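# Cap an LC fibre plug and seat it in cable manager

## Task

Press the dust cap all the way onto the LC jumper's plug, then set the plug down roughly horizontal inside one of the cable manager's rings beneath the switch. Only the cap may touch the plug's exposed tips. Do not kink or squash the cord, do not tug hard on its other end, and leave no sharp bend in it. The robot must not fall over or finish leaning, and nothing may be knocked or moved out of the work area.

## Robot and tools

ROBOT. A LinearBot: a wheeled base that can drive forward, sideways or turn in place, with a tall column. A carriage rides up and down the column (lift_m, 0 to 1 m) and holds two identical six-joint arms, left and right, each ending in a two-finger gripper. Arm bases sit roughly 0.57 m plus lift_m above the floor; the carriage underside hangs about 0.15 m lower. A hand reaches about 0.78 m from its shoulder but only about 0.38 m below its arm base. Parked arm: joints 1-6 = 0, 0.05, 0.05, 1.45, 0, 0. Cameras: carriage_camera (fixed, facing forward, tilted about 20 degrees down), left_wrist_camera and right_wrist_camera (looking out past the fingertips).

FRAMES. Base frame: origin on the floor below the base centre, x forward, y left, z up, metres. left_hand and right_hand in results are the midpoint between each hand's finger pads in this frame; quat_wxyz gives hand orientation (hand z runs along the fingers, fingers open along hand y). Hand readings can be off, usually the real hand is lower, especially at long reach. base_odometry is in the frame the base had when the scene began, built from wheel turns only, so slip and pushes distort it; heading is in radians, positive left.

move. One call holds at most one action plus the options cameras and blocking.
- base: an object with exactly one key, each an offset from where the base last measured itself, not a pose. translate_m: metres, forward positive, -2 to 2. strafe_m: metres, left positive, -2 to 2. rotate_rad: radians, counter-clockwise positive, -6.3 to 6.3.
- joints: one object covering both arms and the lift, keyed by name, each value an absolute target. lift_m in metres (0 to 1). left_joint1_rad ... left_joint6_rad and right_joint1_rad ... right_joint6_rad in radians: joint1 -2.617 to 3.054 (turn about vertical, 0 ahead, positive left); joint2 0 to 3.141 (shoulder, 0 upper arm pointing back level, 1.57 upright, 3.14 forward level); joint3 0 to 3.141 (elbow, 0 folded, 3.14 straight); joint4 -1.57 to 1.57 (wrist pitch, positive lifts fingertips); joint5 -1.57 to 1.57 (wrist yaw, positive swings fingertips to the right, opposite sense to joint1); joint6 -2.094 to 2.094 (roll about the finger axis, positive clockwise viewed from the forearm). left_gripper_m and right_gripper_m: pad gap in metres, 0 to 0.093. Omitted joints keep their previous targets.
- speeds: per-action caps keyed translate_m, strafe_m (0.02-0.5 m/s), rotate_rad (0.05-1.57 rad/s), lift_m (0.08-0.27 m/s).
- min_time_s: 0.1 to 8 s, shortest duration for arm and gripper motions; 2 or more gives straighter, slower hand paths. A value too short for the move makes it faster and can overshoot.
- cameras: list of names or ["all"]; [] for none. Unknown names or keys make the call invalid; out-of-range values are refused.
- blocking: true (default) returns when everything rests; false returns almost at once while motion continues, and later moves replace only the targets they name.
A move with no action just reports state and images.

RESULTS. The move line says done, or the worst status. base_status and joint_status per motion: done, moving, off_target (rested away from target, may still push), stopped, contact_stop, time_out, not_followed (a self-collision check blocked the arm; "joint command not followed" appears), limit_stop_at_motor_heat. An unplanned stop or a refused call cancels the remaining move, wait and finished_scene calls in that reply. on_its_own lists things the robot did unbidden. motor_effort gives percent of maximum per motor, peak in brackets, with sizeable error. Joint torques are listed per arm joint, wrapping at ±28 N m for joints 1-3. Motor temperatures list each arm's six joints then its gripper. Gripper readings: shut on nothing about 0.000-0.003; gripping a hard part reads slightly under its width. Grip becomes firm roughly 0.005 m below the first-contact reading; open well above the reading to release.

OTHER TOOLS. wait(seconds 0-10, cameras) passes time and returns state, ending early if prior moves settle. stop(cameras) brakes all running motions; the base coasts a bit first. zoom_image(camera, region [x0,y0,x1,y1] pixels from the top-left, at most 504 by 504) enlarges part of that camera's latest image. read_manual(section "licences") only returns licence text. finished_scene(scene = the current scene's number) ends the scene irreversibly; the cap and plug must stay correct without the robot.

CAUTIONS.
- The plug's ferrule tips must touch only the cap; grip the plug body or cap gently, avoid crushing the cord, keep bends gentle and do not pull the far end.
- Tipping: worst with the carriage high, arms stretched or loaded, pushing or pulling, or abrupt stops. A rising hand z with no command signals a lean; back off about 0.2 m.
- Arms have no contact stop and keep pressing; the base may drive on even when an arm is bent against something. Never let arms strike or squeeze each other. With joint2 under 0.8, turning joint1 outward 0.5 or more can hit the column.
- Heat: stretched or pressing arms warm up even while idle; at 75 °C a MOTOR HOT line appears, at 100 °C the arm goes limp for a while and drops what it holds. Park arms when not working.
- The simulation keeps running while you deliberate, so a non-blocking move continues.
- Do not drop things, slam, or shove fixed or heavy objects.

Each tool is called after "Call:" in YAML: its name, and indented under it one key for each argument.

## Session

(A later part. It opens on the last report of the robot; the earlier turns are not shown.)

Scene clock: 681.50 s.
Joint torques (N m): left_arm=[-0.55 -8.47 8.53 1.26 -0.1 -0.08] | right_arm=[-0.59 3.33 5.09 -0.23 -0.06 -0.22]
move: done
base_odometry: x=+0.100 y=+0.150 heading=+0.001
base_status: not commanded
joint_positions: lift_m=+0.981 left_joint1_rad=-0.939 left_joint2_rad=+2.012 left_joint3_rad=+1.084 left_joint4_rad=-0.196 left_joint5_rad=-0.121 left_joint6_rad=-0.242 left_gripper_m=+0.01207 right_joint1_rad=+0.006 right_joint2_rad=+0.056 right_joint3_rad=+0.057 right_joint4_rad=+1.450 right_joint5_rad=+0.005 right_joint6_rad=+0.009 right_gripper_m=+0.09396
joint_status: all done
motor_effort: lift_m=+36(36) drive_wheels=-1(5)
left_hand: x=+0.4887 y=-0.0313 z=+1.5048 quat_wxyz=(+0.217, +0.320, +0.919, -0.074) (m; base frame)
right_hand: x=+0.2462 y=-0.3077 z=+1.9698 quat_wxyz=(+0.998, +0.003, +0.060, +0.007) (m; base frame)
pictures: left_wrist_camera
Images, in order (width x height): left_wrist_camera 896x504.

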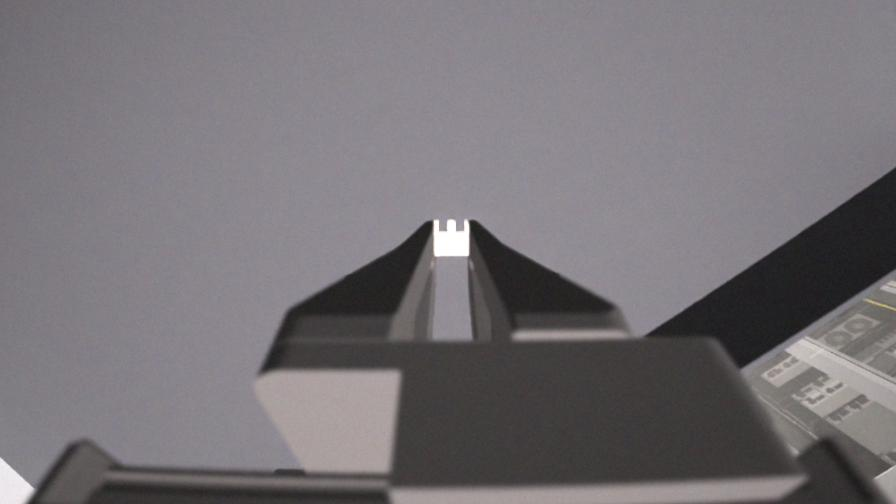

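Call:
move:
  joints: {"lift_m": 1.0}
  speeds: {"lift_m": 0.08}
  cameras: ["left_wrist_camera", "carriage_camera"]

Call:
zoom_image:
  camera: "left_wrist_camera"
  region: [400, 200, 500, 270]

Call:
zoom_image:
  camera: "carriage_camera"
  region: [400, 370, 500, 440]

Scene clock: 700.07 s.
Joint torques (N m): left_arm=[-0.57 -8.57 8.42 1.23 -0.1 -0.08] | right_arm=[-0.61 3.32 5.16 -0.23 -0.07 -0.22]
move: done
base_odometry: x=+0.100 y=+0.150 heading=+0.001
base_status: not commanded
joint_positions: lift_m=+1.000 left_joint1_rad=-0.939 left_joint2_rad=+2.012 left_joint3_rad=+1.086 left_joint4_rad=-0.193 left_joint5_rad=-0.122 left_joint6_rad=-0.242 left_gripper_m=+0.01207 right_joint1_rad=+0.006 right_joint2_rad=+0.056 right_joint3_rad=+0.057 right_joint4_rad=+1.450 right_joint5_rad=+0.005 right_joint6_rad=+0.009 right_gripper_m=+0.09396
joint_status: all done
motor_effort: lift_m=+35(42) drive_wheels=-3(6)
left_hand: x=+0.4894 y=-0.0322 z=+1.5243 quat_wxyz=(+0.218, +0.320, +0.919, -0.075) (m; base frame)
right_hand: x=+0.2464 y=-0.3077 z=+1.9887 quat_wxyz=(+0.998, +0.003, +0.060, +0.007) (m; base frame)
pictures: carriage_camera, left_wrist_camera
Images, in order (width x height): carriage_camera 896x504, left_wrist_camera 896x504.

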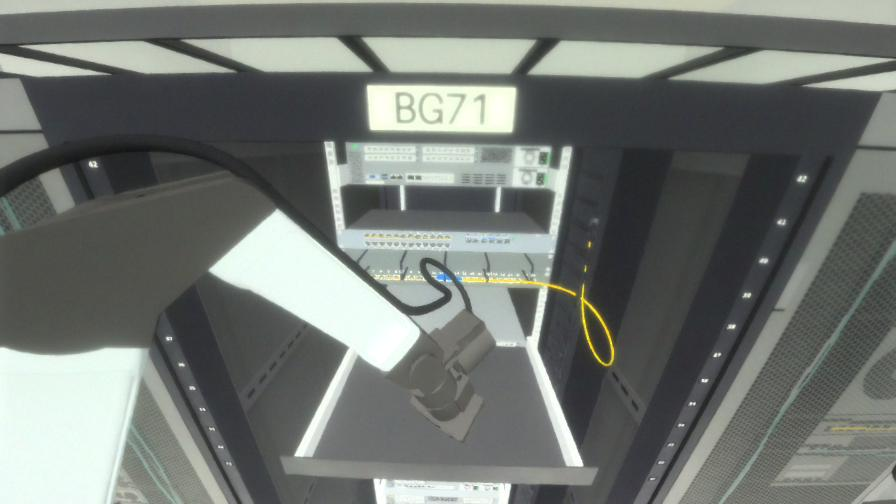

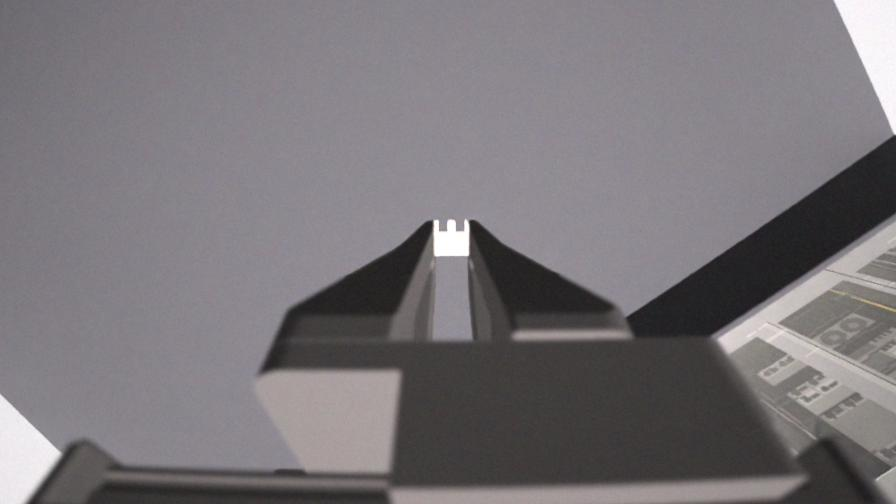

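Scaled by 5.040 from the camera's 896x504 image, which has a finer 1280x720 frame.

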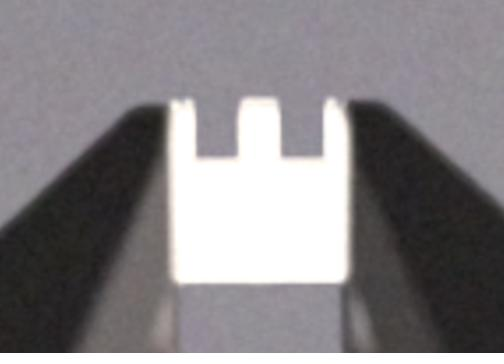

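Scaled by 5.040 from the camera's 896x504 image, which has a finer 1280x720 frame.

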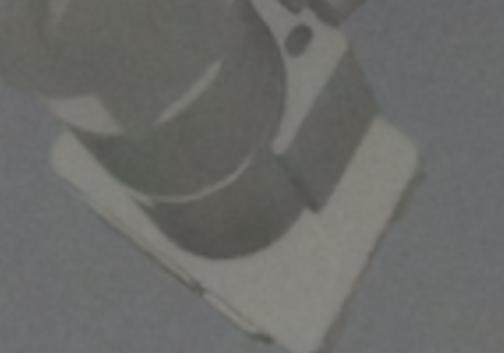

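Call:
move:
  joints: {"left_joint1_rad": -0.6, "left_joint2_rad": 1.232, "left_joint3_rad": 0.96, "left_joint4_rad": -0.867, "left_joint5_rad": 0.19, "left_joint6_rad": 0.407}
  min_time_s: 3
  cameras: ["left_wrist_camera", "carriage_camera"]

Call:
zoom_image:
  camera: "left_wrist_camera"
  region: [400, 200, 500, 270]

Scene clock: 735.70 s.
Joint torques (N m): left_arm=[0.7 -5.34 6.27 1.08 0.3 0.11] | right_arm=[-0.59 3.33 5.14 -0.23 -0.06 -0.21]
move: done
base_odometry: x=+0.100 y=+0.150 heading=+0.001
base_status: not commanded
joint_positions: lift_m=+1.000 left_joint1_rad=-0.608 left_joint2_rad=+1.252 left_joint3_rad=+0.976 left_joint4_rad=-0.857 left_joint5_rad=+0.176 left_joint6_rad=+0.395 left_gripper_m=+0.01207 right_joint1_rad=+0.006 right_joint2_rad=+0.056 right_joint3_rad=+0.057 right_joint4_rad=+1.450 right_joint5_rad=+0.005 right_joint6_rad=+0.009 right_gripper_m=+0.09396
joint_status: all done
motor_effort: lift_m=+35(35) drive_wheels=-3(6)
left_hand: x=+0.4386 y=+0.1143 z=+1.6871 quat_wxyz=(+0.206, +0.484, +0.843, -0.108) (m; base frame)
right_hand: x=+0.2464 y=-0.3077 z=+1.9887 quat_wxyz=(+0.998, +0.003, +0.060, +0.007) (m; base frame)
pictures: carriage_camera, left_wrist_camera
Images, in order (width x height): carriage_camera 896x504, left_wrist_camera 896x504.

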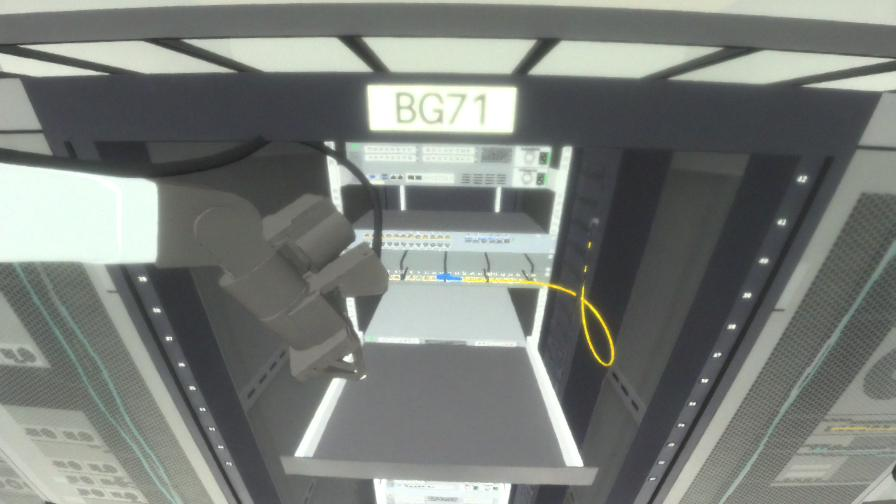

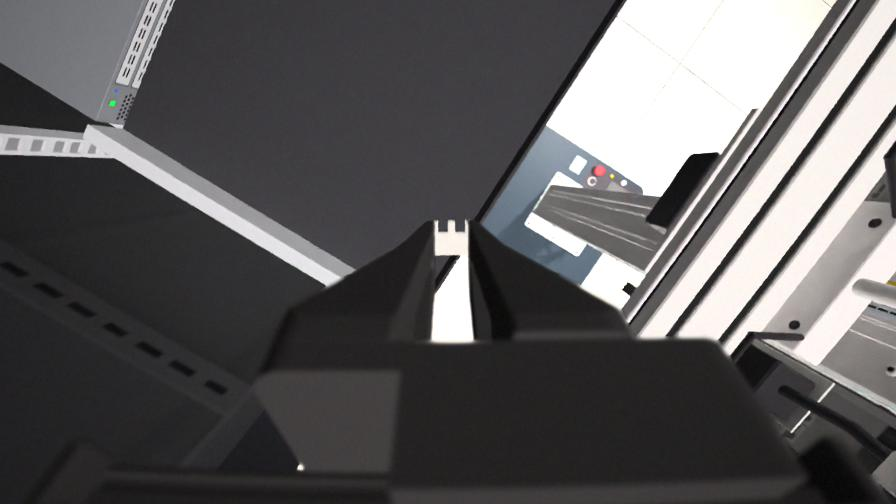

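Scaled by 5.040 from the camera's 896x504 image, which has a finer 1280x720 frame.

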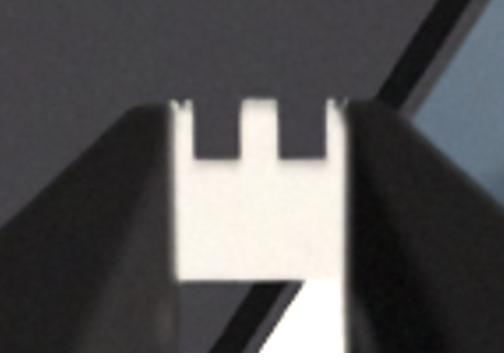

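Call:
zoom_image:
  camera: "carriage_camera"
  region: [320, 340, 400, 396]

Scaled by 6.300 from the camera's 896x504 image, which has a finer 1280x720 frame.

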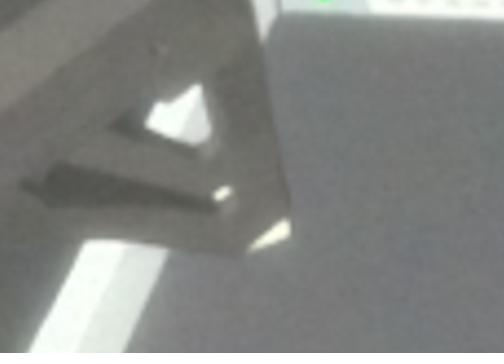

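Call:
move:
  joints: {"left_joint1_rad": -0.15, "left_joint2_rad": 1.05, "left_joint3_rad": 0.96, "left_joint4_rad": -0.867}
  min_time_s: 2
  cameras: []

Call:
move:
  joints: {"right_joint1_rad": 0.77, "right_joint2_rad": 0.9, "right_joint3_rad": 0.3, "right_joint4_rad": 0.9, "right_joint5_rad": 0.42, "right_joint6_rad": -1.57, "right_gripper_m": 0.05}
  min_time_s: 2.5
  cameras: ["carriage_camera"]

Scene clock: 778.07 s.
Joint torques (N m): left_arm=[0.69 -3.6 6.42 1.4 0.25 0.11] | right_arm=[-0.59 3.32 5.19 -0.24 -0.07 -0.22]
move: done
base_odometry: x=+0.100 y=+0.150 heading=+0.001
base_status: not commanded
joint_positions: lift_m=+1.000 left_joint1_rad=-0.158 left_joint2_rad=+1.065 left_joint3_rad=+0.976 left_joint4_rad=-0.859 left_joint5_rad=+0.179 left_joint6_rad=+0.396 left_gripper_m=+0.01207 right_joint1_rad=+0.006 right_joint2_rad=+0.056 right_joint3_rad=+0.057 right_joint4_rad=+1.450 right_joint5_rad=+0.005 right_joint6_rad=+0.009 right_gripper_m=+0.09396
joint_status: all done
motor_effort: lift_m=+35(35) drive_wheels=-3(5)
left_hand: x=+0.4915 y=+0.2316 z=+1.7374 quat_wxyz=(+0.313, +0.285, +0.904, -0.048) (m; base frame)
right_hand: x=+0.2464 y=-0.3077 z=+1.9887 quat_wxyz=(+0.998, +0.003, +0.060, +0.007) (m; base frame)
pictures: none
No camera images: "cameras" was empty.

Scene clock: 780.97 s.
Joint torques (N m): left_arm=[0.7 -3.62 6.45 1.42 0.26 0.11] | right_arm=[0.57 -0.95 9.85 2.2 0.05 -0.15]
move: done
base_odometry: x=+0.100 y=+0.150 heading=+0.001
base_status: not commanded
joint_positions: lift_m=+1.000 left_joint1_rad=-0.158 left_joint2_rad=+1.065 left_joint3_rad=+0.976 left_joint4_rad=-0.862 left_joint5_rad=+0.179 left_joint6_rad=+0.396 left_gripper_m=+0.01207 right_joint1_rad=+0.764 right_joint2_rad=+0.893 right_joint3_rad=+0.274 right_joint4_rad=+0.917 right_joint5_rad=+0.410 right_joint6_rad=-1.558 right_gripper_m=+0.05013
joint_status: all done
motor_effort: lift_m=+35(35) drive_wheels=-5(7)
left_hand: x=+0.4909 y=+0.2317 z=+1.7370 quat_wxyz=(+0.312, +0.286, +0.905, -0.048) (m; base frame)
right_hand: x=+0.4886 y=-0.1411 z=+1.8485 quat_wxyz=(+0.680, -0.468, +0.382, -0.416) (m; base frame)
pictures: carriage_camera
Images, in order (width x height): carriage_camera 896x504.

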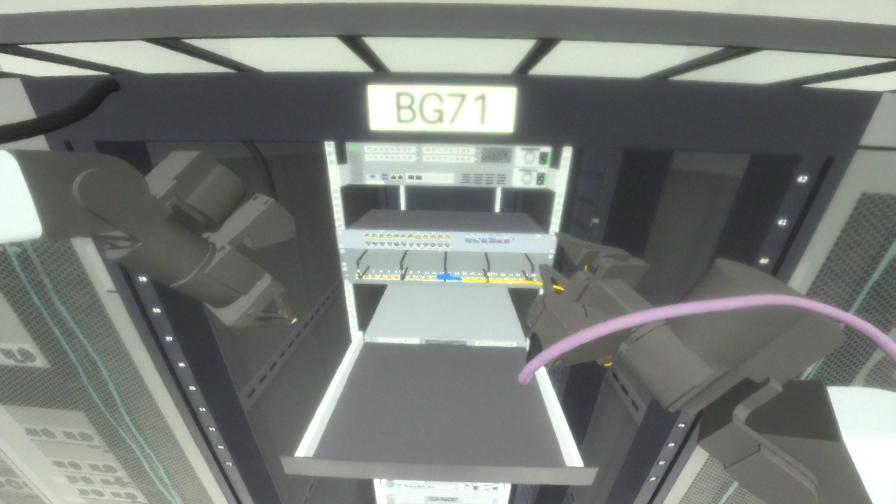

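Call:
move:
  joints: {"right_joint1_rad": 0.771, "right_joint2_rad": 1.696, "right_joint3_rad": 0.6, "right_joint4_rad": 1.12, "right_joint5_rad": 0.422, "right_joint6_rad": -1.571}
  min_time_s: 2.5
  cameras: ["right_wrist_camera", "carriage_camera"]

Call:
zoom_image:
  camera: "carriage_camera"
  region: [380, 230, 620, 365]

Scene clock: 787.97 s.
Joint torques (N m): left_arm=[0.72 -3.62 6.43 1.43 0.25 0.1] | right_arm=[0.69 -6.02 7.83 2.63 0.09 -0.13]
Motor temperatures (°C): left_arm=[29 42 47 37 29 33 34] | right_arm=[31 35 43 34 31 30 33]
move: done
base_odometry: x=+0.100 y=+0.150 heading=+0.001
base_status: not commanded
joint_positions: lift_m=+1.000 left_joint1_rad=-0.158 left_joint2_rad=+1.065 left_joint3_rad=+0.976 left_joint4_rad=-0.862 left_joint5_rad=+0.179 left_joint6_rad=+0.396 left_gripper_m=+0.01207 right_joint1_rad=+0.764 right_joint2_rad=+1.681 right_joint3_rad=+0.578 right_joint4_rad=+1.119 right_joint5_rad=+0.413 right_joint6_rad=-1.560 right_gripper_m=+0.05013
joint_status: all done
motor_effort: lift_m=+35(35) drive_wheels=-2(6)
left_hand: x=+0.4908 y=+0.2317 z=+1.7369 quat_wxyz=(+0.312, +0.286, +0.905, -0.049) (m; base frame)
right_hand: x=+0.5861 y=-0.0487 z=+1.7420 quat_wxyz=(+0.587, -0.572, +0.407, -0.403) (m; base frame)
pictures: carriage_camera, right_wrist_camera
Images, in order (width x height): carriage_camera 896x504, right_wrist_camera 896x504.

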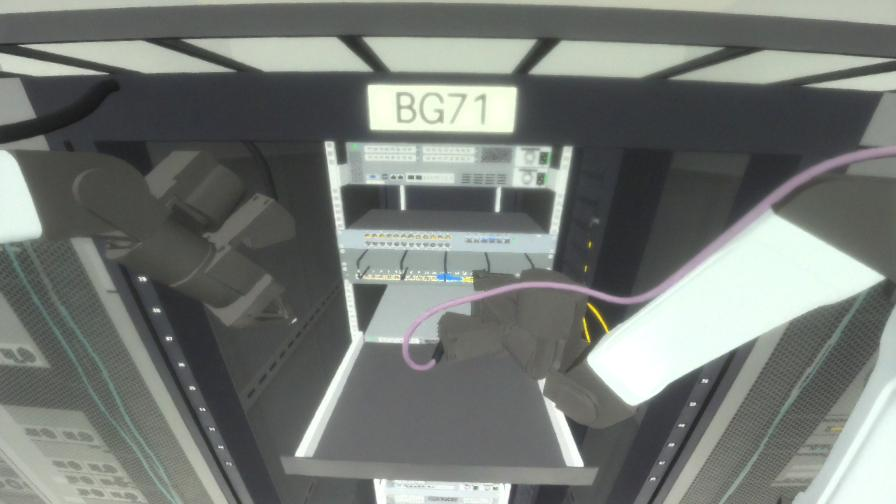

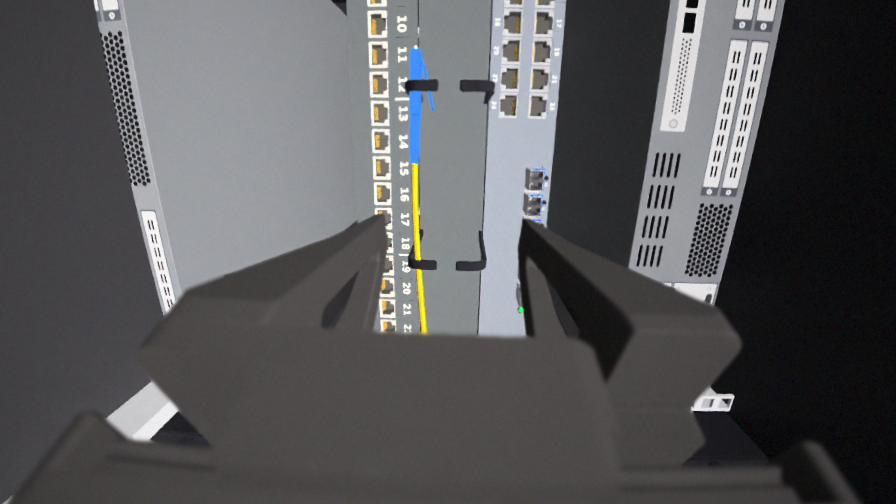

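Scaled by 2.100 from the camera's 896x504 image, which has a finer 1280x720 frame.

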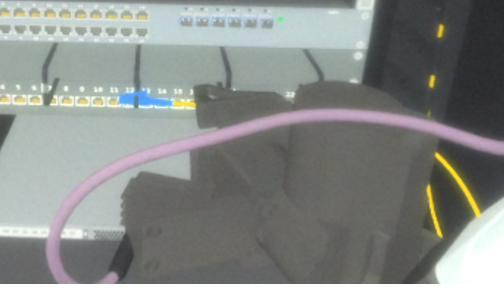

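Call:
move:
  joints: {"right_joint1_rad": 0.772, "right_joint2_rad": 1.848, "right_joint3_rad": 0.709, "right_joint4_rad": 1.146, "right_joint5_rad": 0.425, "right_joint6_rad": -1.581, "right_gripper_m": 0.035}
  min_time_s: 1.5
  cameras: ["right_wrist_camera"]

Call:
zoom_image:
  camera: "right_wrist_camera"
  region: [360, 40, 540, 280]

Scene clock: 823.73 s.
Joint torques (N m): left_arm=[0.72 -3.6 6.42 1.43 0.26 0.11] | right_arm=[0.58 -7.12 7.62 2.64 0.11 -0.14]
Motor temperatures (°C): left_arm=[29 41 47 38 29 33 35] | right_arm=[31 36 45 39 31 30 33]
move: done
base_odometry: x=+0.100 y=+0.150 heading=+0.001
base_status: not commanded
joint_positions: lift_m=+1.000 left_joint1_rad=-0.158 left_joint2_rad=+1.065 left_joint3_rad=+0.976 left_joint4_rad=-0.862 left_joint5_rad=+0.179 left_joint6_rad=+0.396 left_gripper_m=+0.01207 right_joint1_rad=+0.766 right_joint2_rad=+1.832 right_joint3_rad=+0.688 right_joint4_rad=+1.145 right_joint5_rad=+0.415 right_joint6_rad=-1.570 right_gripper_m=+0.03514
joint_status: all done
motor_effort: lift_m=+35(35) drive_wheels=-1(5)
left_hand: x=+0.4908 y=+0.2317 z=+1.7369 quat_wxyz=(+0.312, +0.286, +0.905, -0.049) (m; base frame)
right_hand: x=+0.6081 y=-0.0268 z=+1.7246 quat_wxyz=(+0.580, -0.579, +0.405, -0.405) (m; base frame)
pictures: right_wrist_camera
Images, in order (width x height): right_wrist_camera 896x504.

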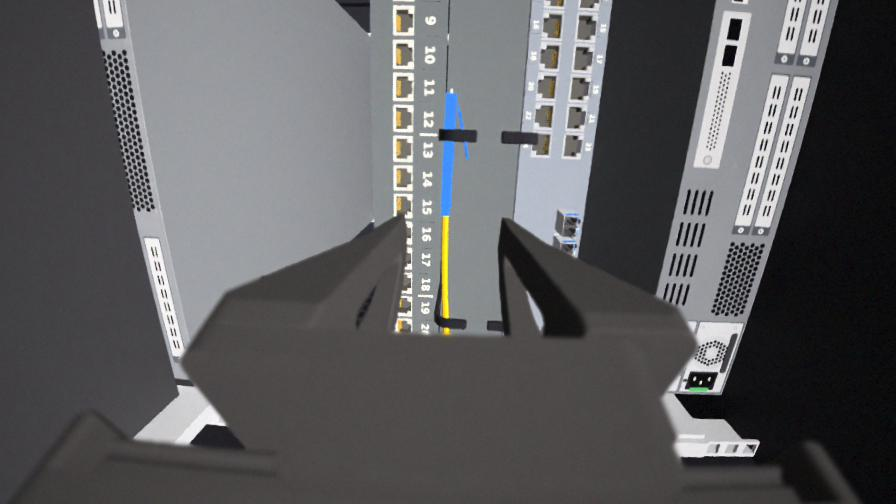

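Scaled by 2.100 from the camera's 896x504 image, which has a finer 1280x720 frame.

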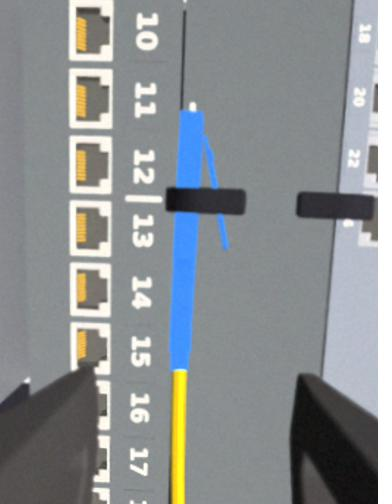

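Call:
move:
  joints: {"right_joint1_rad": 0.709, "right_joint2_rad": 1.974, "right_joint3_rad": 0.886, "right_joint4_rad": 1.091, "right_joint5_rad": 0.36, "right_joint6_rad": -1.581}
  min_time_s: 2
  cameras: ["right_wrist_camera"]

Call:
zoom_image:
  camera: "right_wrist_camera"
  region: [360, 80, 540, 320]

Scene clock: 852.90 s.
Joint torques (N m): left_arm=[0.72 -3.62 6.42 1.44 0.24 0.11] | right_arm=[-0.64 -8.36 7.95 2.4 -0.09 -0.13]
move: done
base_odometry: x=+0.100 y=+0.150 heading=+0.001
base_status: not commanded
joint_positions: lift_m=+1.000 left_joint1_rad=-0.158 left_joint2_rad=+1.065 left_joint3_rad=+0.976 left_joint4_rad=-0.862 left_joint5_rad=+0.179 left_joint6_rad=+0.396 left_gripper_m=+0.01207 right_joint1_rad=+0.715 right_joint2_rad=+1.955 right_joint3_rad=+0.864 right_joint4_rad=+1.109 right_joint5_rad=+0.370 right_joint6_rad=-1.570 right_gripper_m=+0.03514
joint_status: all done
motor_effort: lift_m=+35(35) drive_wheels=-3(5)
left_hand: x=+0.4908 y=+0.2317 z=+1.7369 quat_wxyz=(+0.312, +0.286, +0.905, -0.049) (m; base frame)
right_hand: x=+0.6503 y=-0.0126 z=+1.7268 quat_wxyz=(+0.585, -0.572, +0.405, -0.408) (m; base frame)
pictures: right_wrist_camera
Images, in order (width x height): right_wrist_camera 896x504.

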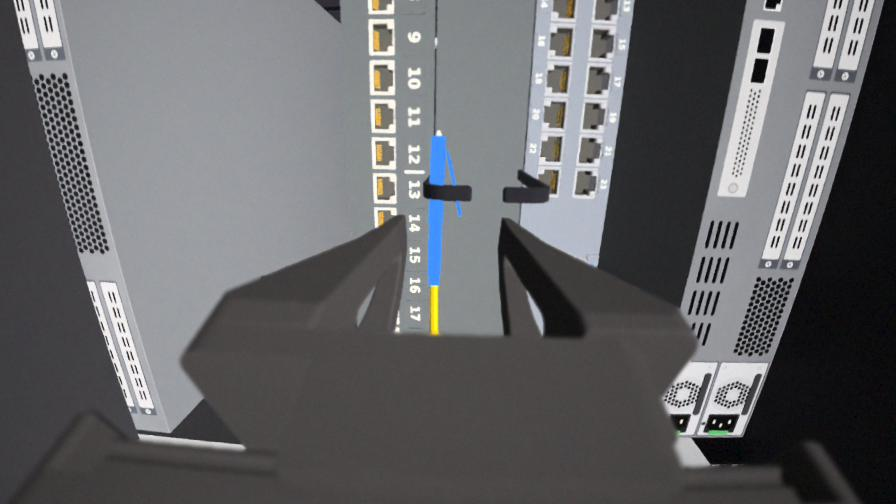

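Scaled by 2.100 from the camera's 896x504 image, which has a finer 1280x720 frame.

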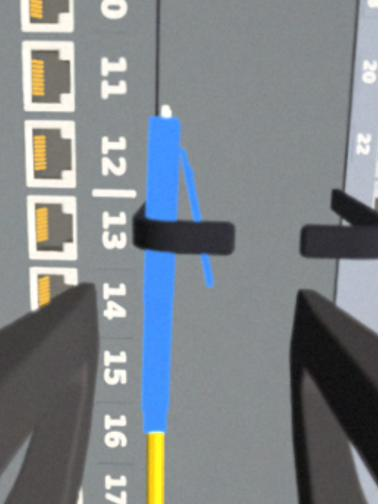

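Call:
move:
  joints: {"lift_m": 0.993}
  speeds: {"lift_m": 0.08}
  cameras: ["right_wrist_camera"]

Call:
zoom_image:
  camera: "right_wrist_camera"
  region: [360, 80, 540, 320]

Scene clock: 872.77 s.
Joint torques (N m): left_arm=[0.7 -3.4 6.79 1.47 0.25 0.11] | right_arm=[-0.7 -8.85 7.46 2.48 -0.1 -0.12]
move: done
base_odometry: x=+0.100 y=+0.150 heading=+0.001
base_status: not commanded
joint_positions: lift_m=+0.993 left_joint1_rad=-0.158 left_joint2_rad=+1.063 left_joint3_rad=+0.972 left_joint4_rad=-0.866 left_joint5_rad=+0.179 left_joint6_rad=+0.396 left_gripper_m=+0.01207 right_joint1_rad=+0.715 right_joint2_rad=+1.961 right_joint3_rad=+0.870 right_joint4_rad=+1.102 right_joint5_rad=+0.369 right_joint6_rad=-1.571 right_gripper_m=+0.03514
joint_status: all done
motor_effort: lift_m=+34(35) drive_wheels=+0(4)
left_hand: x=+0.4892 y=+0.2319 z=+1.7285 quat_wxyz=(+0.309, +0.286, +0.906, -0.049) (m; base frame)
right_hand: x=+0.6513 y=-0.0115 z=+1.7178 quat_wxyz=(+0.582, -0.575, +0.405, -0.407) (m; base frame)
pictures: right_wrist_camera
Images, in order (width x height): right_wrist_camera 896x504.

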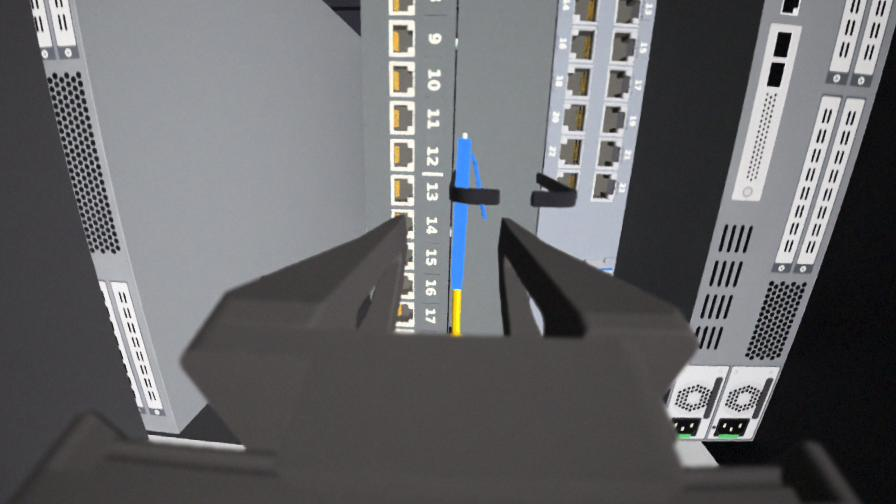

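Scaled by 2.100 from the camera's 896x504 image, which has a finer 1280x720 frame.

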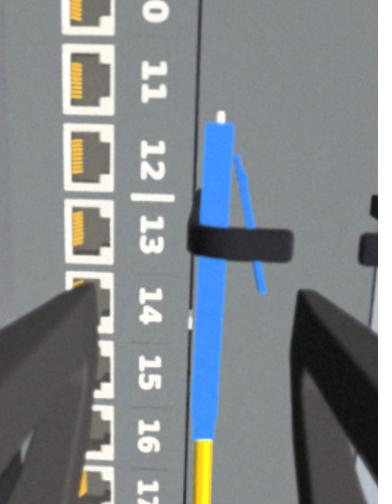

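Call:
move:
  joints: {"lift_m": 0.996}
  speeds: {"lift_m": 0.08}
  cameras: []

Call:
move:
  joints: {"right_gripper_m": 0.012}
  min_time_s: 1.5
  cameras: ["right_wrist_camera"]

Call:
zoom_image:
  camera: "right_wrist_camera"
  region: [360, 80, 540, 320]

Scene clock: 884.20 s.
Joint torques (N m): left_arm=[0.66 -3.28 6.82 1.47 0.26 0.11] | right_arm=[-0.64 -9.01 7.32 2.48 -0.09 -0.12]
Motor temperatures (°C): left_arm=[29 40 47 38 29 33 35] | right_arm=[31 41 46 44 31 30 33]
move: done
base_odometry: x=+0.100 y=+0.150 heading=+0.001
base_status: not commanded
joint_positions: lift_m=+0.996 left_joint1_rad=-0.158 left_joint2_rad=+1.062 left_joint3_rad=+0.972 left_joint4_rad=-0.867 left_joint5_rad=+0.179 left_joint6_rad=+0.396 left_gripper_m=+0.01207 right_joint1_rad=+0.715 right_joint2_rad=+1.961 right_joint3_rad=+0.871 right_joint4_rad=+1.103 right_joint5_rad=+0.369 right_joint6_rad=-1.571 right_gripper_m=+0.03514
joint_status: all done
motor_effort: lift_m=+36(41) drive_wheels=+0(6)
left_hand: x=+0.4890 y=+0.2320 z=+1.7315 quat_wxyz=(+0.309, +0.286, +0.906, -0.049) (m; base frame)
right_hand: x=+0.6515 y=-0.0113 z=+1.7210 quat_wxyz=(+0.583, -0.574, +0.405, -0.408) (m; base frame)
pictures: none
No camera images: "cameras" was empty.

Scene clock: 886.00 s.
Joint torques (N m): left_arm=[0.72 -3.28 6.79 1.47 0.25 0.11] | right_arm=[-0.64 -8.96 7.32 2.48 -0.09 -0.11]
move: done
base_odometry: x=+0.100 y=+0.150 heading=+0.001
base_status: not commanded
joint_positions: lift_m=+0.996 left_joint1_rad=-0.158 left_joint2_rad=+1.062 left_joint3_rad=+0.972 left_joint4_rad=-0.867 left_joint5_rad=+0.179 left_joint6_rad=+0.396 left_gripper_m=+0.01207 right_joint1_rad=+0.715 right_joint2_rad=+1.961 right_joint3_rad=+0.871 right_joint4_rad=+1.103 right_joint5_rad=+0.369 right_joint6_rad=-1.571 right_gripper_m=+0.01214
joint_status: all done
motor_effort: lift_m=+36(36) drive_wheels=+0(5)
left_hand: x=+0.4890 y=+0.2320 z=+1.7315 quat_wxyz=(+0.309, +0.286, +0.906, -0.049) (m; base frame)
right_hand: x=+0.6515 y=-0.0113 z=+1.7210 quat_wxyz=(+0.583, -0.574, +0.405, -0.408) (m; base frame)
pictures: right_wrist_camera
Images, in order (width x height): right_wrist_camera 896x504.

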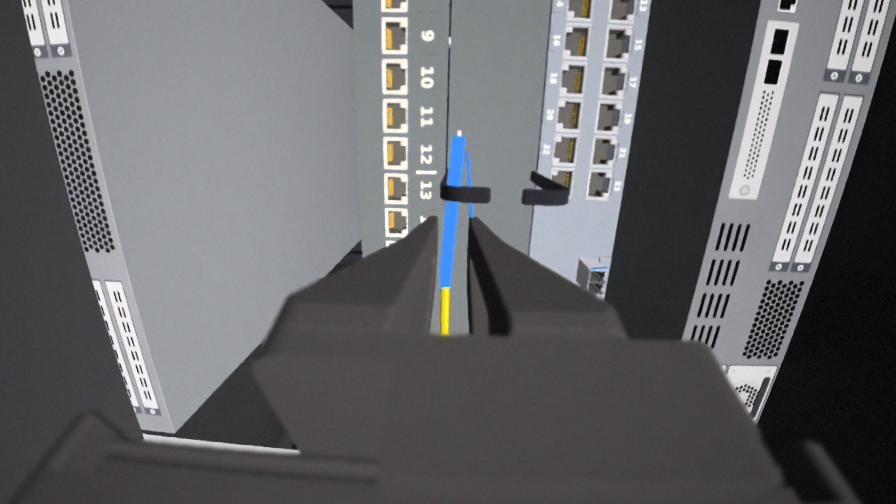

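Scaled by 2.100 from the camera's 896x504 image, which has a finer 1280x720 frame.

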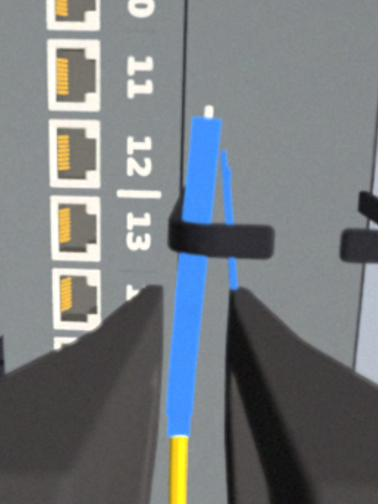

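Call:
move:
  joints: {"right_gripper_m": 0.026}
  min_time_s: 0.6
  cameras: []

Call:
move:
  joints: {"right_joint1_rad": 0.699, "right_joint2_rad": 1.924, "right_joint3_rad": 0.839, "right_joint4_rad": 1.066, "right_joint5_rad": 0.346, "right_joint6_rad": -1.581}
  min_time_s: 1
  cameras: ["right_wrist_camera"]

Call:
zoom_image:
  camera: "right_wrist_camera"
  region: [360, 80, 540, 320]

Scene clock: 907.53 s.
Joint torques (N m): left_arm=[0.69 -3.26 6.8 1.48 0.25 0.11] | right_arm=[-0.65 -9.01 7.32 2.49 -0.09 -0.12]
move: done
base_odometry: x=+0.100 y=+0.150 heading=+0.001
base_status: not commanded
joint_positions: lift_m=+0.996 left_joint1_rad=-0.158 left_joint2_rad=+1.062 left_joint3_rad=+0.972 left_joint4_rad=-0.867 left_joint5_rad=+0.179 left_joint6_rad=+0.396 left_gripper_m=+0.01207 right_joint1_rad=+0.715 right_joint2_rad=+1.961 right_joint3_rad=+0.871 right_joint4_rad=+1.103 right_joint5_rad=+0.369 right_joint6_rad=-1.571 right_gripper_m=+0.02587
joint_status: all done
motor_effort: lift_m=+36(36) drive_wheels=-3(5)
left_hand: x=+0.4890 y=+0.2320 z=+1.7315 quat_wxyz=(+0.309, +0.286, +0.906, -0.049) (m; base frame)
right_hand: x=+0.6515 y=-0.0113 z=+1.7210 quat_wxyz=(+0.583, -0.574, +0.405, -0.408) (m; base frame)
pictures: none
No camera images: "cameras" was empty.

Scene clock: 908.83 s.
Joint torques (N m): left_arm=[0.66 -3.28 6.78 1.47 0.26 0.1] | right_arm=[-0.65 -12.45 4.78 2.41 -0.1 -0.12]
move: done
base_odometry: x=+0.100 y=+0.150 heading=+0.001
base_status: not commanded
joint_positions: lift_m=+0.996 left_joint1_rad=-0.158 left_joint2_rad=+1.062 left_joint3_rad=+0.972 left_joint4_rad=-0.867 left_joint5_rad=+0.179 left_joint6_rad=+0.396 left_gripper_m=+0.01207 right_joint1_rad=+0.705 right_joint2_rad=+1.950 right_joint3_rad=+0.852 right_joint4_rad=+1.084 right_joint5_rad=+0.356 right_joint6_rad=-1.571 right_gripper_m=+0.02587
joint_status: all done
motor_effort: lift_m=+36(36) drive_wheels=-2(6)
left_hand: x=+0.4890 y=+0.2320 z=+1.7315 quat_wxyz=(+0.309, +0.286, +0.906, -0.049) (m; base frame)
right_hand: x=+0.6505 y=-0.0162 z=+1.7148 quat_wxyz=(+0.575, -0.584, +0.407, -0.405) (m; base frame)
pictures: right_wrist_camera
Images, in order (width x height): right_wrist_camera 896x504.

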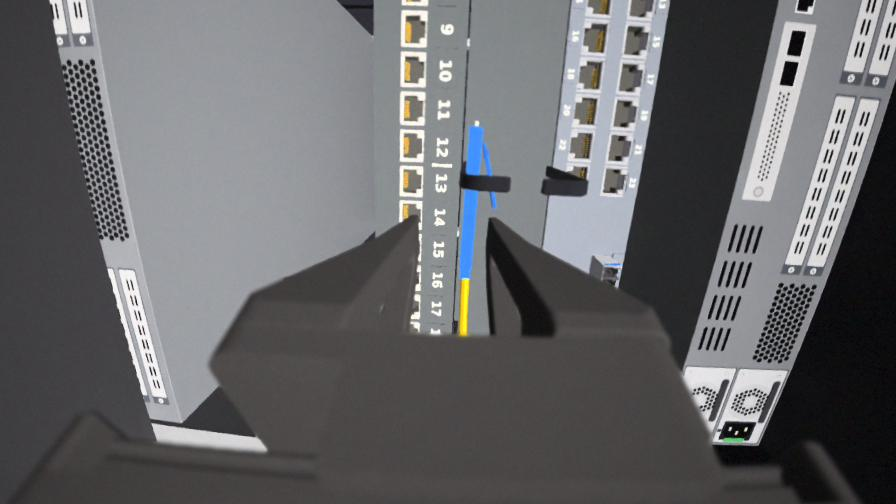

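Scaled by 2.100 from the camera's 896x504 image, which has a finer 1280x720 frame.

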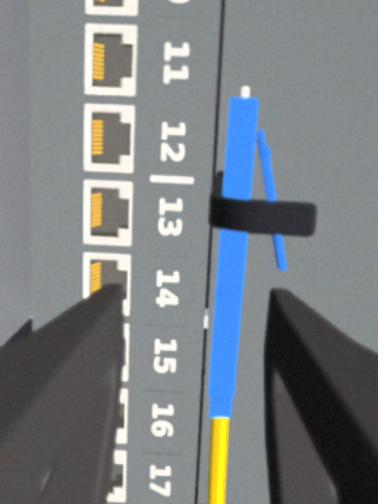

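Call:
move:
  joints: {"right_joint2_rad": 1.91}
  min_time_s: 0.8
  cameras: ["right_wrist_camera"]

Call:
zoom_image:
  camera: "right_wrist_camera"
  region: [360, 80, 540, 320]

Scene clock: 917.43 s.
Joint torques (N m): left_arm=[0.69 -3.26 6.8 1.48 0.25 0.11] | right_arm=[-0.66 -12.41 4.85 2.44 -0.1 -0.12]
move: done
base_odometry: x=+0.100 y=+0.150 heading=+0.001
base_status: not commanded
joint_positions: lift_m=+0.996 left_joint1_rad=-0.158 left_joint2_rad=+1.062 left_joint3_rad=+0.972 left_joint4_rad=-0.867 left_joint5_rad=+0.179 left_joint6_rad=+0.396 left_gripper_m=+0.01207 right_joint1_rad=+0.705 right_joint2_rad=+1.936 right_joint3_rad=+0.852 right_joint4_rad=+1.083 right_joint5_rad=+0.356 right_joint6_rad=-1.571 right_gripper_m=+0.02587
joint_status: all done
motor_effort: lift_m=+36(36) drive_wheels=+1(5)
left_hand: x=+0.4890 y=+0.2320 z=+1.7315 quat_wxyz=(+0.309, +0.286, +0.906, -0.049) (m; base frame)
right_hand: x=+0.6499 y=-0.0167 z=+1.7213 quat_wxyz=(+0.579, -0.580, +0.406, -0.406) (m; base frame)
pictures: right_wrist_camera
Images, in order (width x height): right_wrist_camera 896x504.

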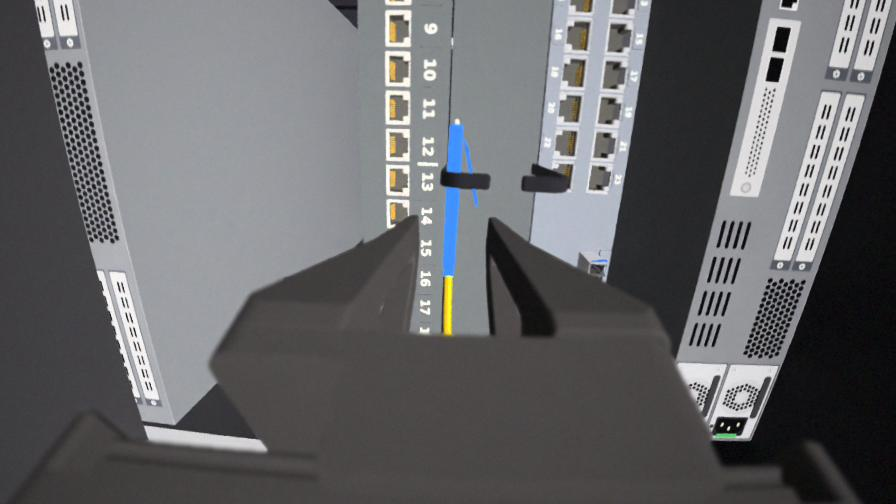

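Scaled by 2.100 from the camera's 896x504 image, which has a finer 1280x720 frame.

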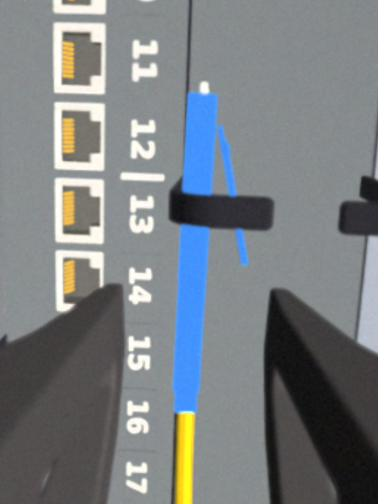

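Call:
move:
  joints: {"right_gripper_m": 0.008}
  min_time_s: 1.5
  cameras: ["right_wrist_camera"]

Call:
zoom_image:
  camera: "right_wrist_camera"
  region: [360, 80, 540, 320]

Scene clock: 923.27 s.
Joint torques (N m): left_arm=[0.68 -3.28 6.78 1.47 0.25 0.11] | right_arm=[-0.65 -12.41 4.83 2.43 -0.09 -0.12]
move: done
base_odometry: x=+0.100 y=+0.150 heading=+0.001
base_status: not commanded
joint_positions: lift_m=+0.996 left_joint1_rad=-0.158 left_joint2_rad=+1.062 left_joint3_rad=+0.972 left_joint4_rad=-0.867 left_joint5_rad=+0.179 left_joint6_rad=+0.396 left_gripper_m=+0.01207 right_joint1_rad=+0.705 right_joint2_rad=+1.936 right_joint3_rad=+0.852 right_joint4_rad=+1.083 right_joint5_rad=+0.355 right_joint6_rad=-1.572 right_gripper_m=+0.00813
joint_status: all done
motor_effort: lift_m=+36(36) drive_wheels=+1(6)
left_hand: x=+0.4890 y=+0.2320 z=+1.7315 quat_wxyz=(+0.309, +0.286, +0.906, -0.049) (m; base frame)
right_hand: x=+0.6499 y=-0.0166 z=+1.7213 quat_wxyz=(+0.579, -0.580, +0.405, -0.406) (m; base frame)
pictures: right_wrist_camera
Images, in order (width x height): right_wrist_camera 896x504.

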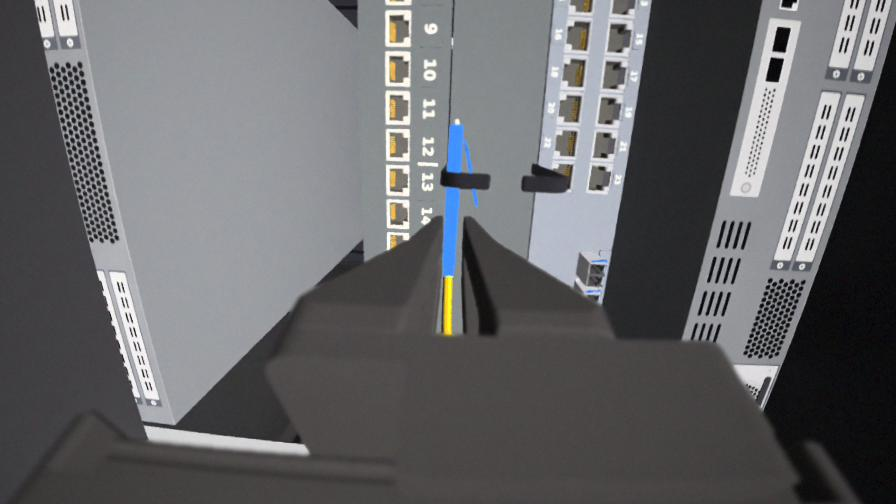

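Scaled by 2.100 from the camera's 896x504 image, which has a finer 1280x720 frame.

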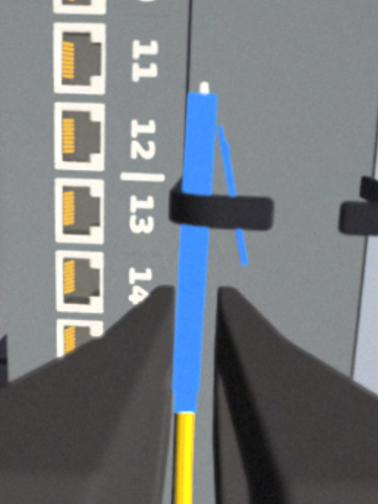

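Call:
move:
  joints: {"right_gripper_m": 0.0045}
  min_time_s: 1.5
  cameras: ["right_wrist_camera"]

Call:
zoom_image:
  camera: "right_wrist_camera"
  region: [360, 80, 540, 320]

Scene clock: 929.67 s.
Joint torques (N m): left_arm=[0.68 -3.26 6.78 1.47 0.26 0.1] | right_arm=[-0.65 -12.44 4.82 2.44 -0.1 -0.12]
move: done
base_odometry: x=+0.100 y=+0.150 heading=+0.001
base_status: not commanded
joint_positions: lift_m=+0.996 left_joint1_rad=-0.158 left_joint2_rad=+1.062 left_joint3_rad=+0.972 left_joint4_rad=-0.867 left_joint5_rad=+0.179 left_joint6_rad=+0.396 left_gripper_m=+0.01207 right_joint1_rad=+0.705 right_joint2_rad=+1.936 right_joint3_rad=+0.852 right_joint4_rad=+1.082 right_joint5_rad=+0.355 right_joint6_rad=-1.572 right_gripper_m=+0.00484
joint_status: all done
motor_effort: lift_m=+36(36) drive_wheels=-2(6)
left_hand: x=+0.4890 y=+0.2320 z=+1.7315 quat_wxyz=(+0.309, +0.286, +0.906, -0.049) (m; base frame)
right_hand: x=+0.6499 y=-0.0166 z=+1.7212 quat_wxyz=(+0.579, -0.580, +0.405, -0.406) (m; base frame)
pictures: right_wrist_camera
Images, in order (width x height): right_wrist_camera 896x504.

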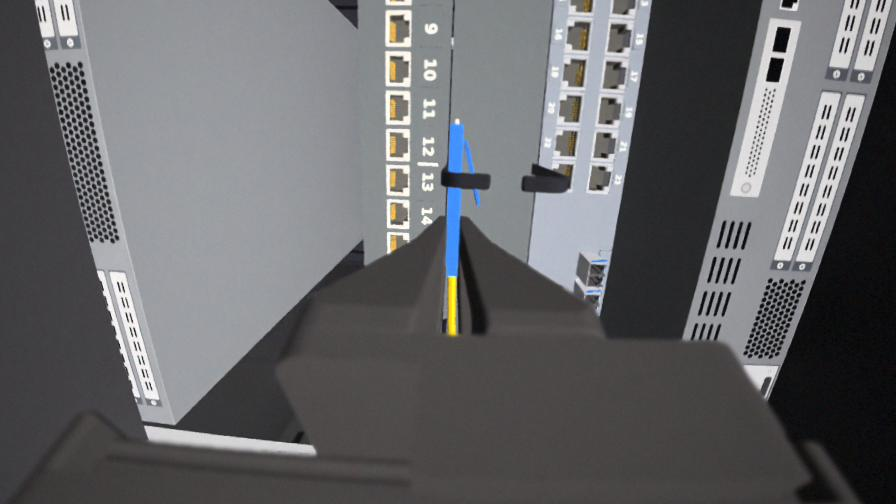

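Scaled by 2.100 from the camera's 896x504 image, which has a finer 1280x720 frame.

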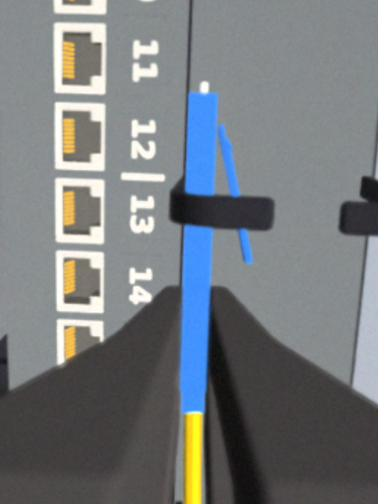

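Call:
move:
  joints: {"right_gripper_m": 0.0025}
  min_time_s: 1
  cameras: ["right_wrist_camera", "carriage_camera"]

Call:
zoom_image:
  camera: "right_wrist_camera"
  region: [390, 100, 510, 260]

Call:
zoom_image:
  camera: "carriage_camera"
  region: [380, 230, 560, 330]

Scene clock: 935.83 s.
Joint torques (N m): left_arm=[0.7 -3.26 6.78 1.48 0.26 0.11] | right_arm=[-0.66 -12.41 4.83 2.44 -0.1 -0.12]
move: done
base_odometry: x=+0.100 y=+0.150 heading=+0.001
base_status: not commanded
joint_positions: lift_m=+0.996 left_joint1_rad=-0.158 left_joint2_rad=+1.062 left_joint3_rad=+0.972 left_joint4_rad=-0.867 left_joint5_rad=+0.179 left_joint6_rad=+0.396 left_gripper_m=+0.01207 right_joint1_rad=+0.705 right_joint2_rad=+1.936 right_joint3_rad=+0.852 right_joint4_rad=+1.082 right_joint5_rad=+0.355 right_joint6_rad=-1.572 right_gripper_m=+0.00326
joint_status: all done
motor_effort: lift_m=+36(36) drive_wheels=-1(4)
left_hand: x=+0.4890 y=+0.2320 z=+1.7315 quat_wxyz=(+0.309, +0.286, +0.906, -0.049) (m; base frame)
right_hand: x=+0.6499 y=-0.0166 z=+1.7212 quat_wxyz=(+0.579, -0.580, +0.405, -0.406) (m; base frame)
pictures: carriage_camera, right_wrist_camera
Images, in order (width x height): carriage_camera 896x504, right_wrist_camera 896x504.

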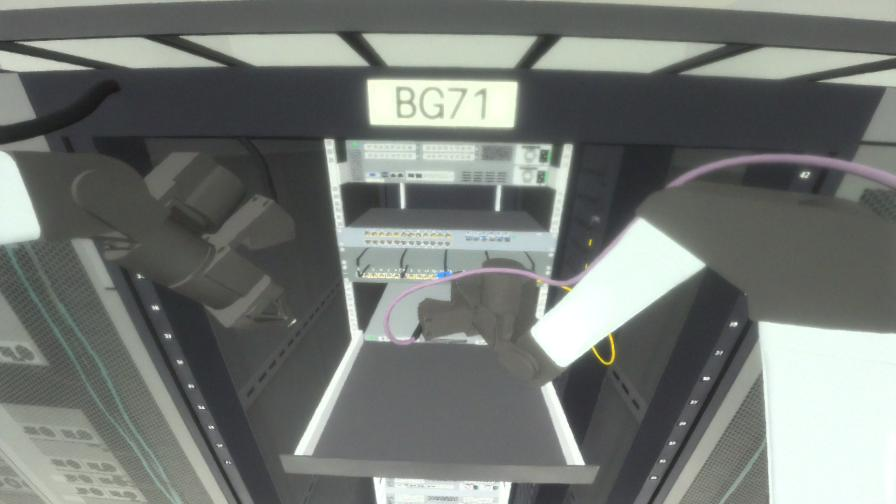

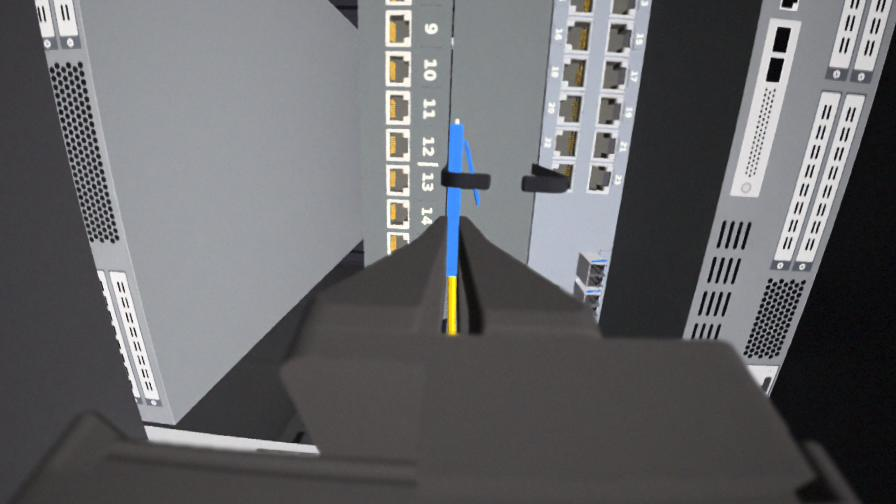

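Scaled by 3.150 from the camera's 896x504 image, which has a finer 1280x720 frame.

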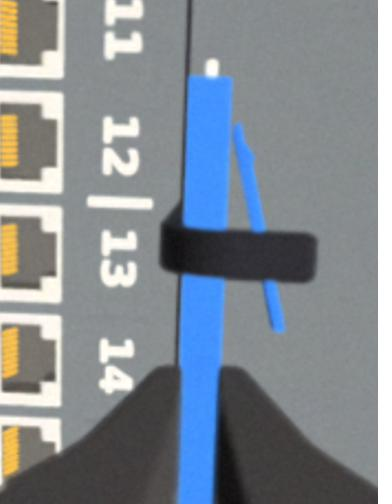

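Scaled by 2.800 from the camera's 896x504 image, which has a finer 1280x720 frame.

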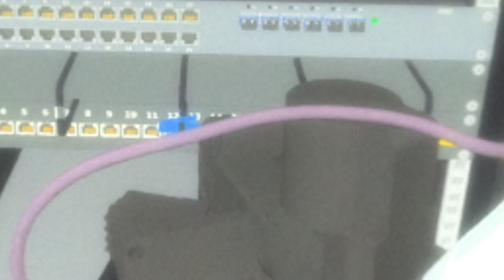

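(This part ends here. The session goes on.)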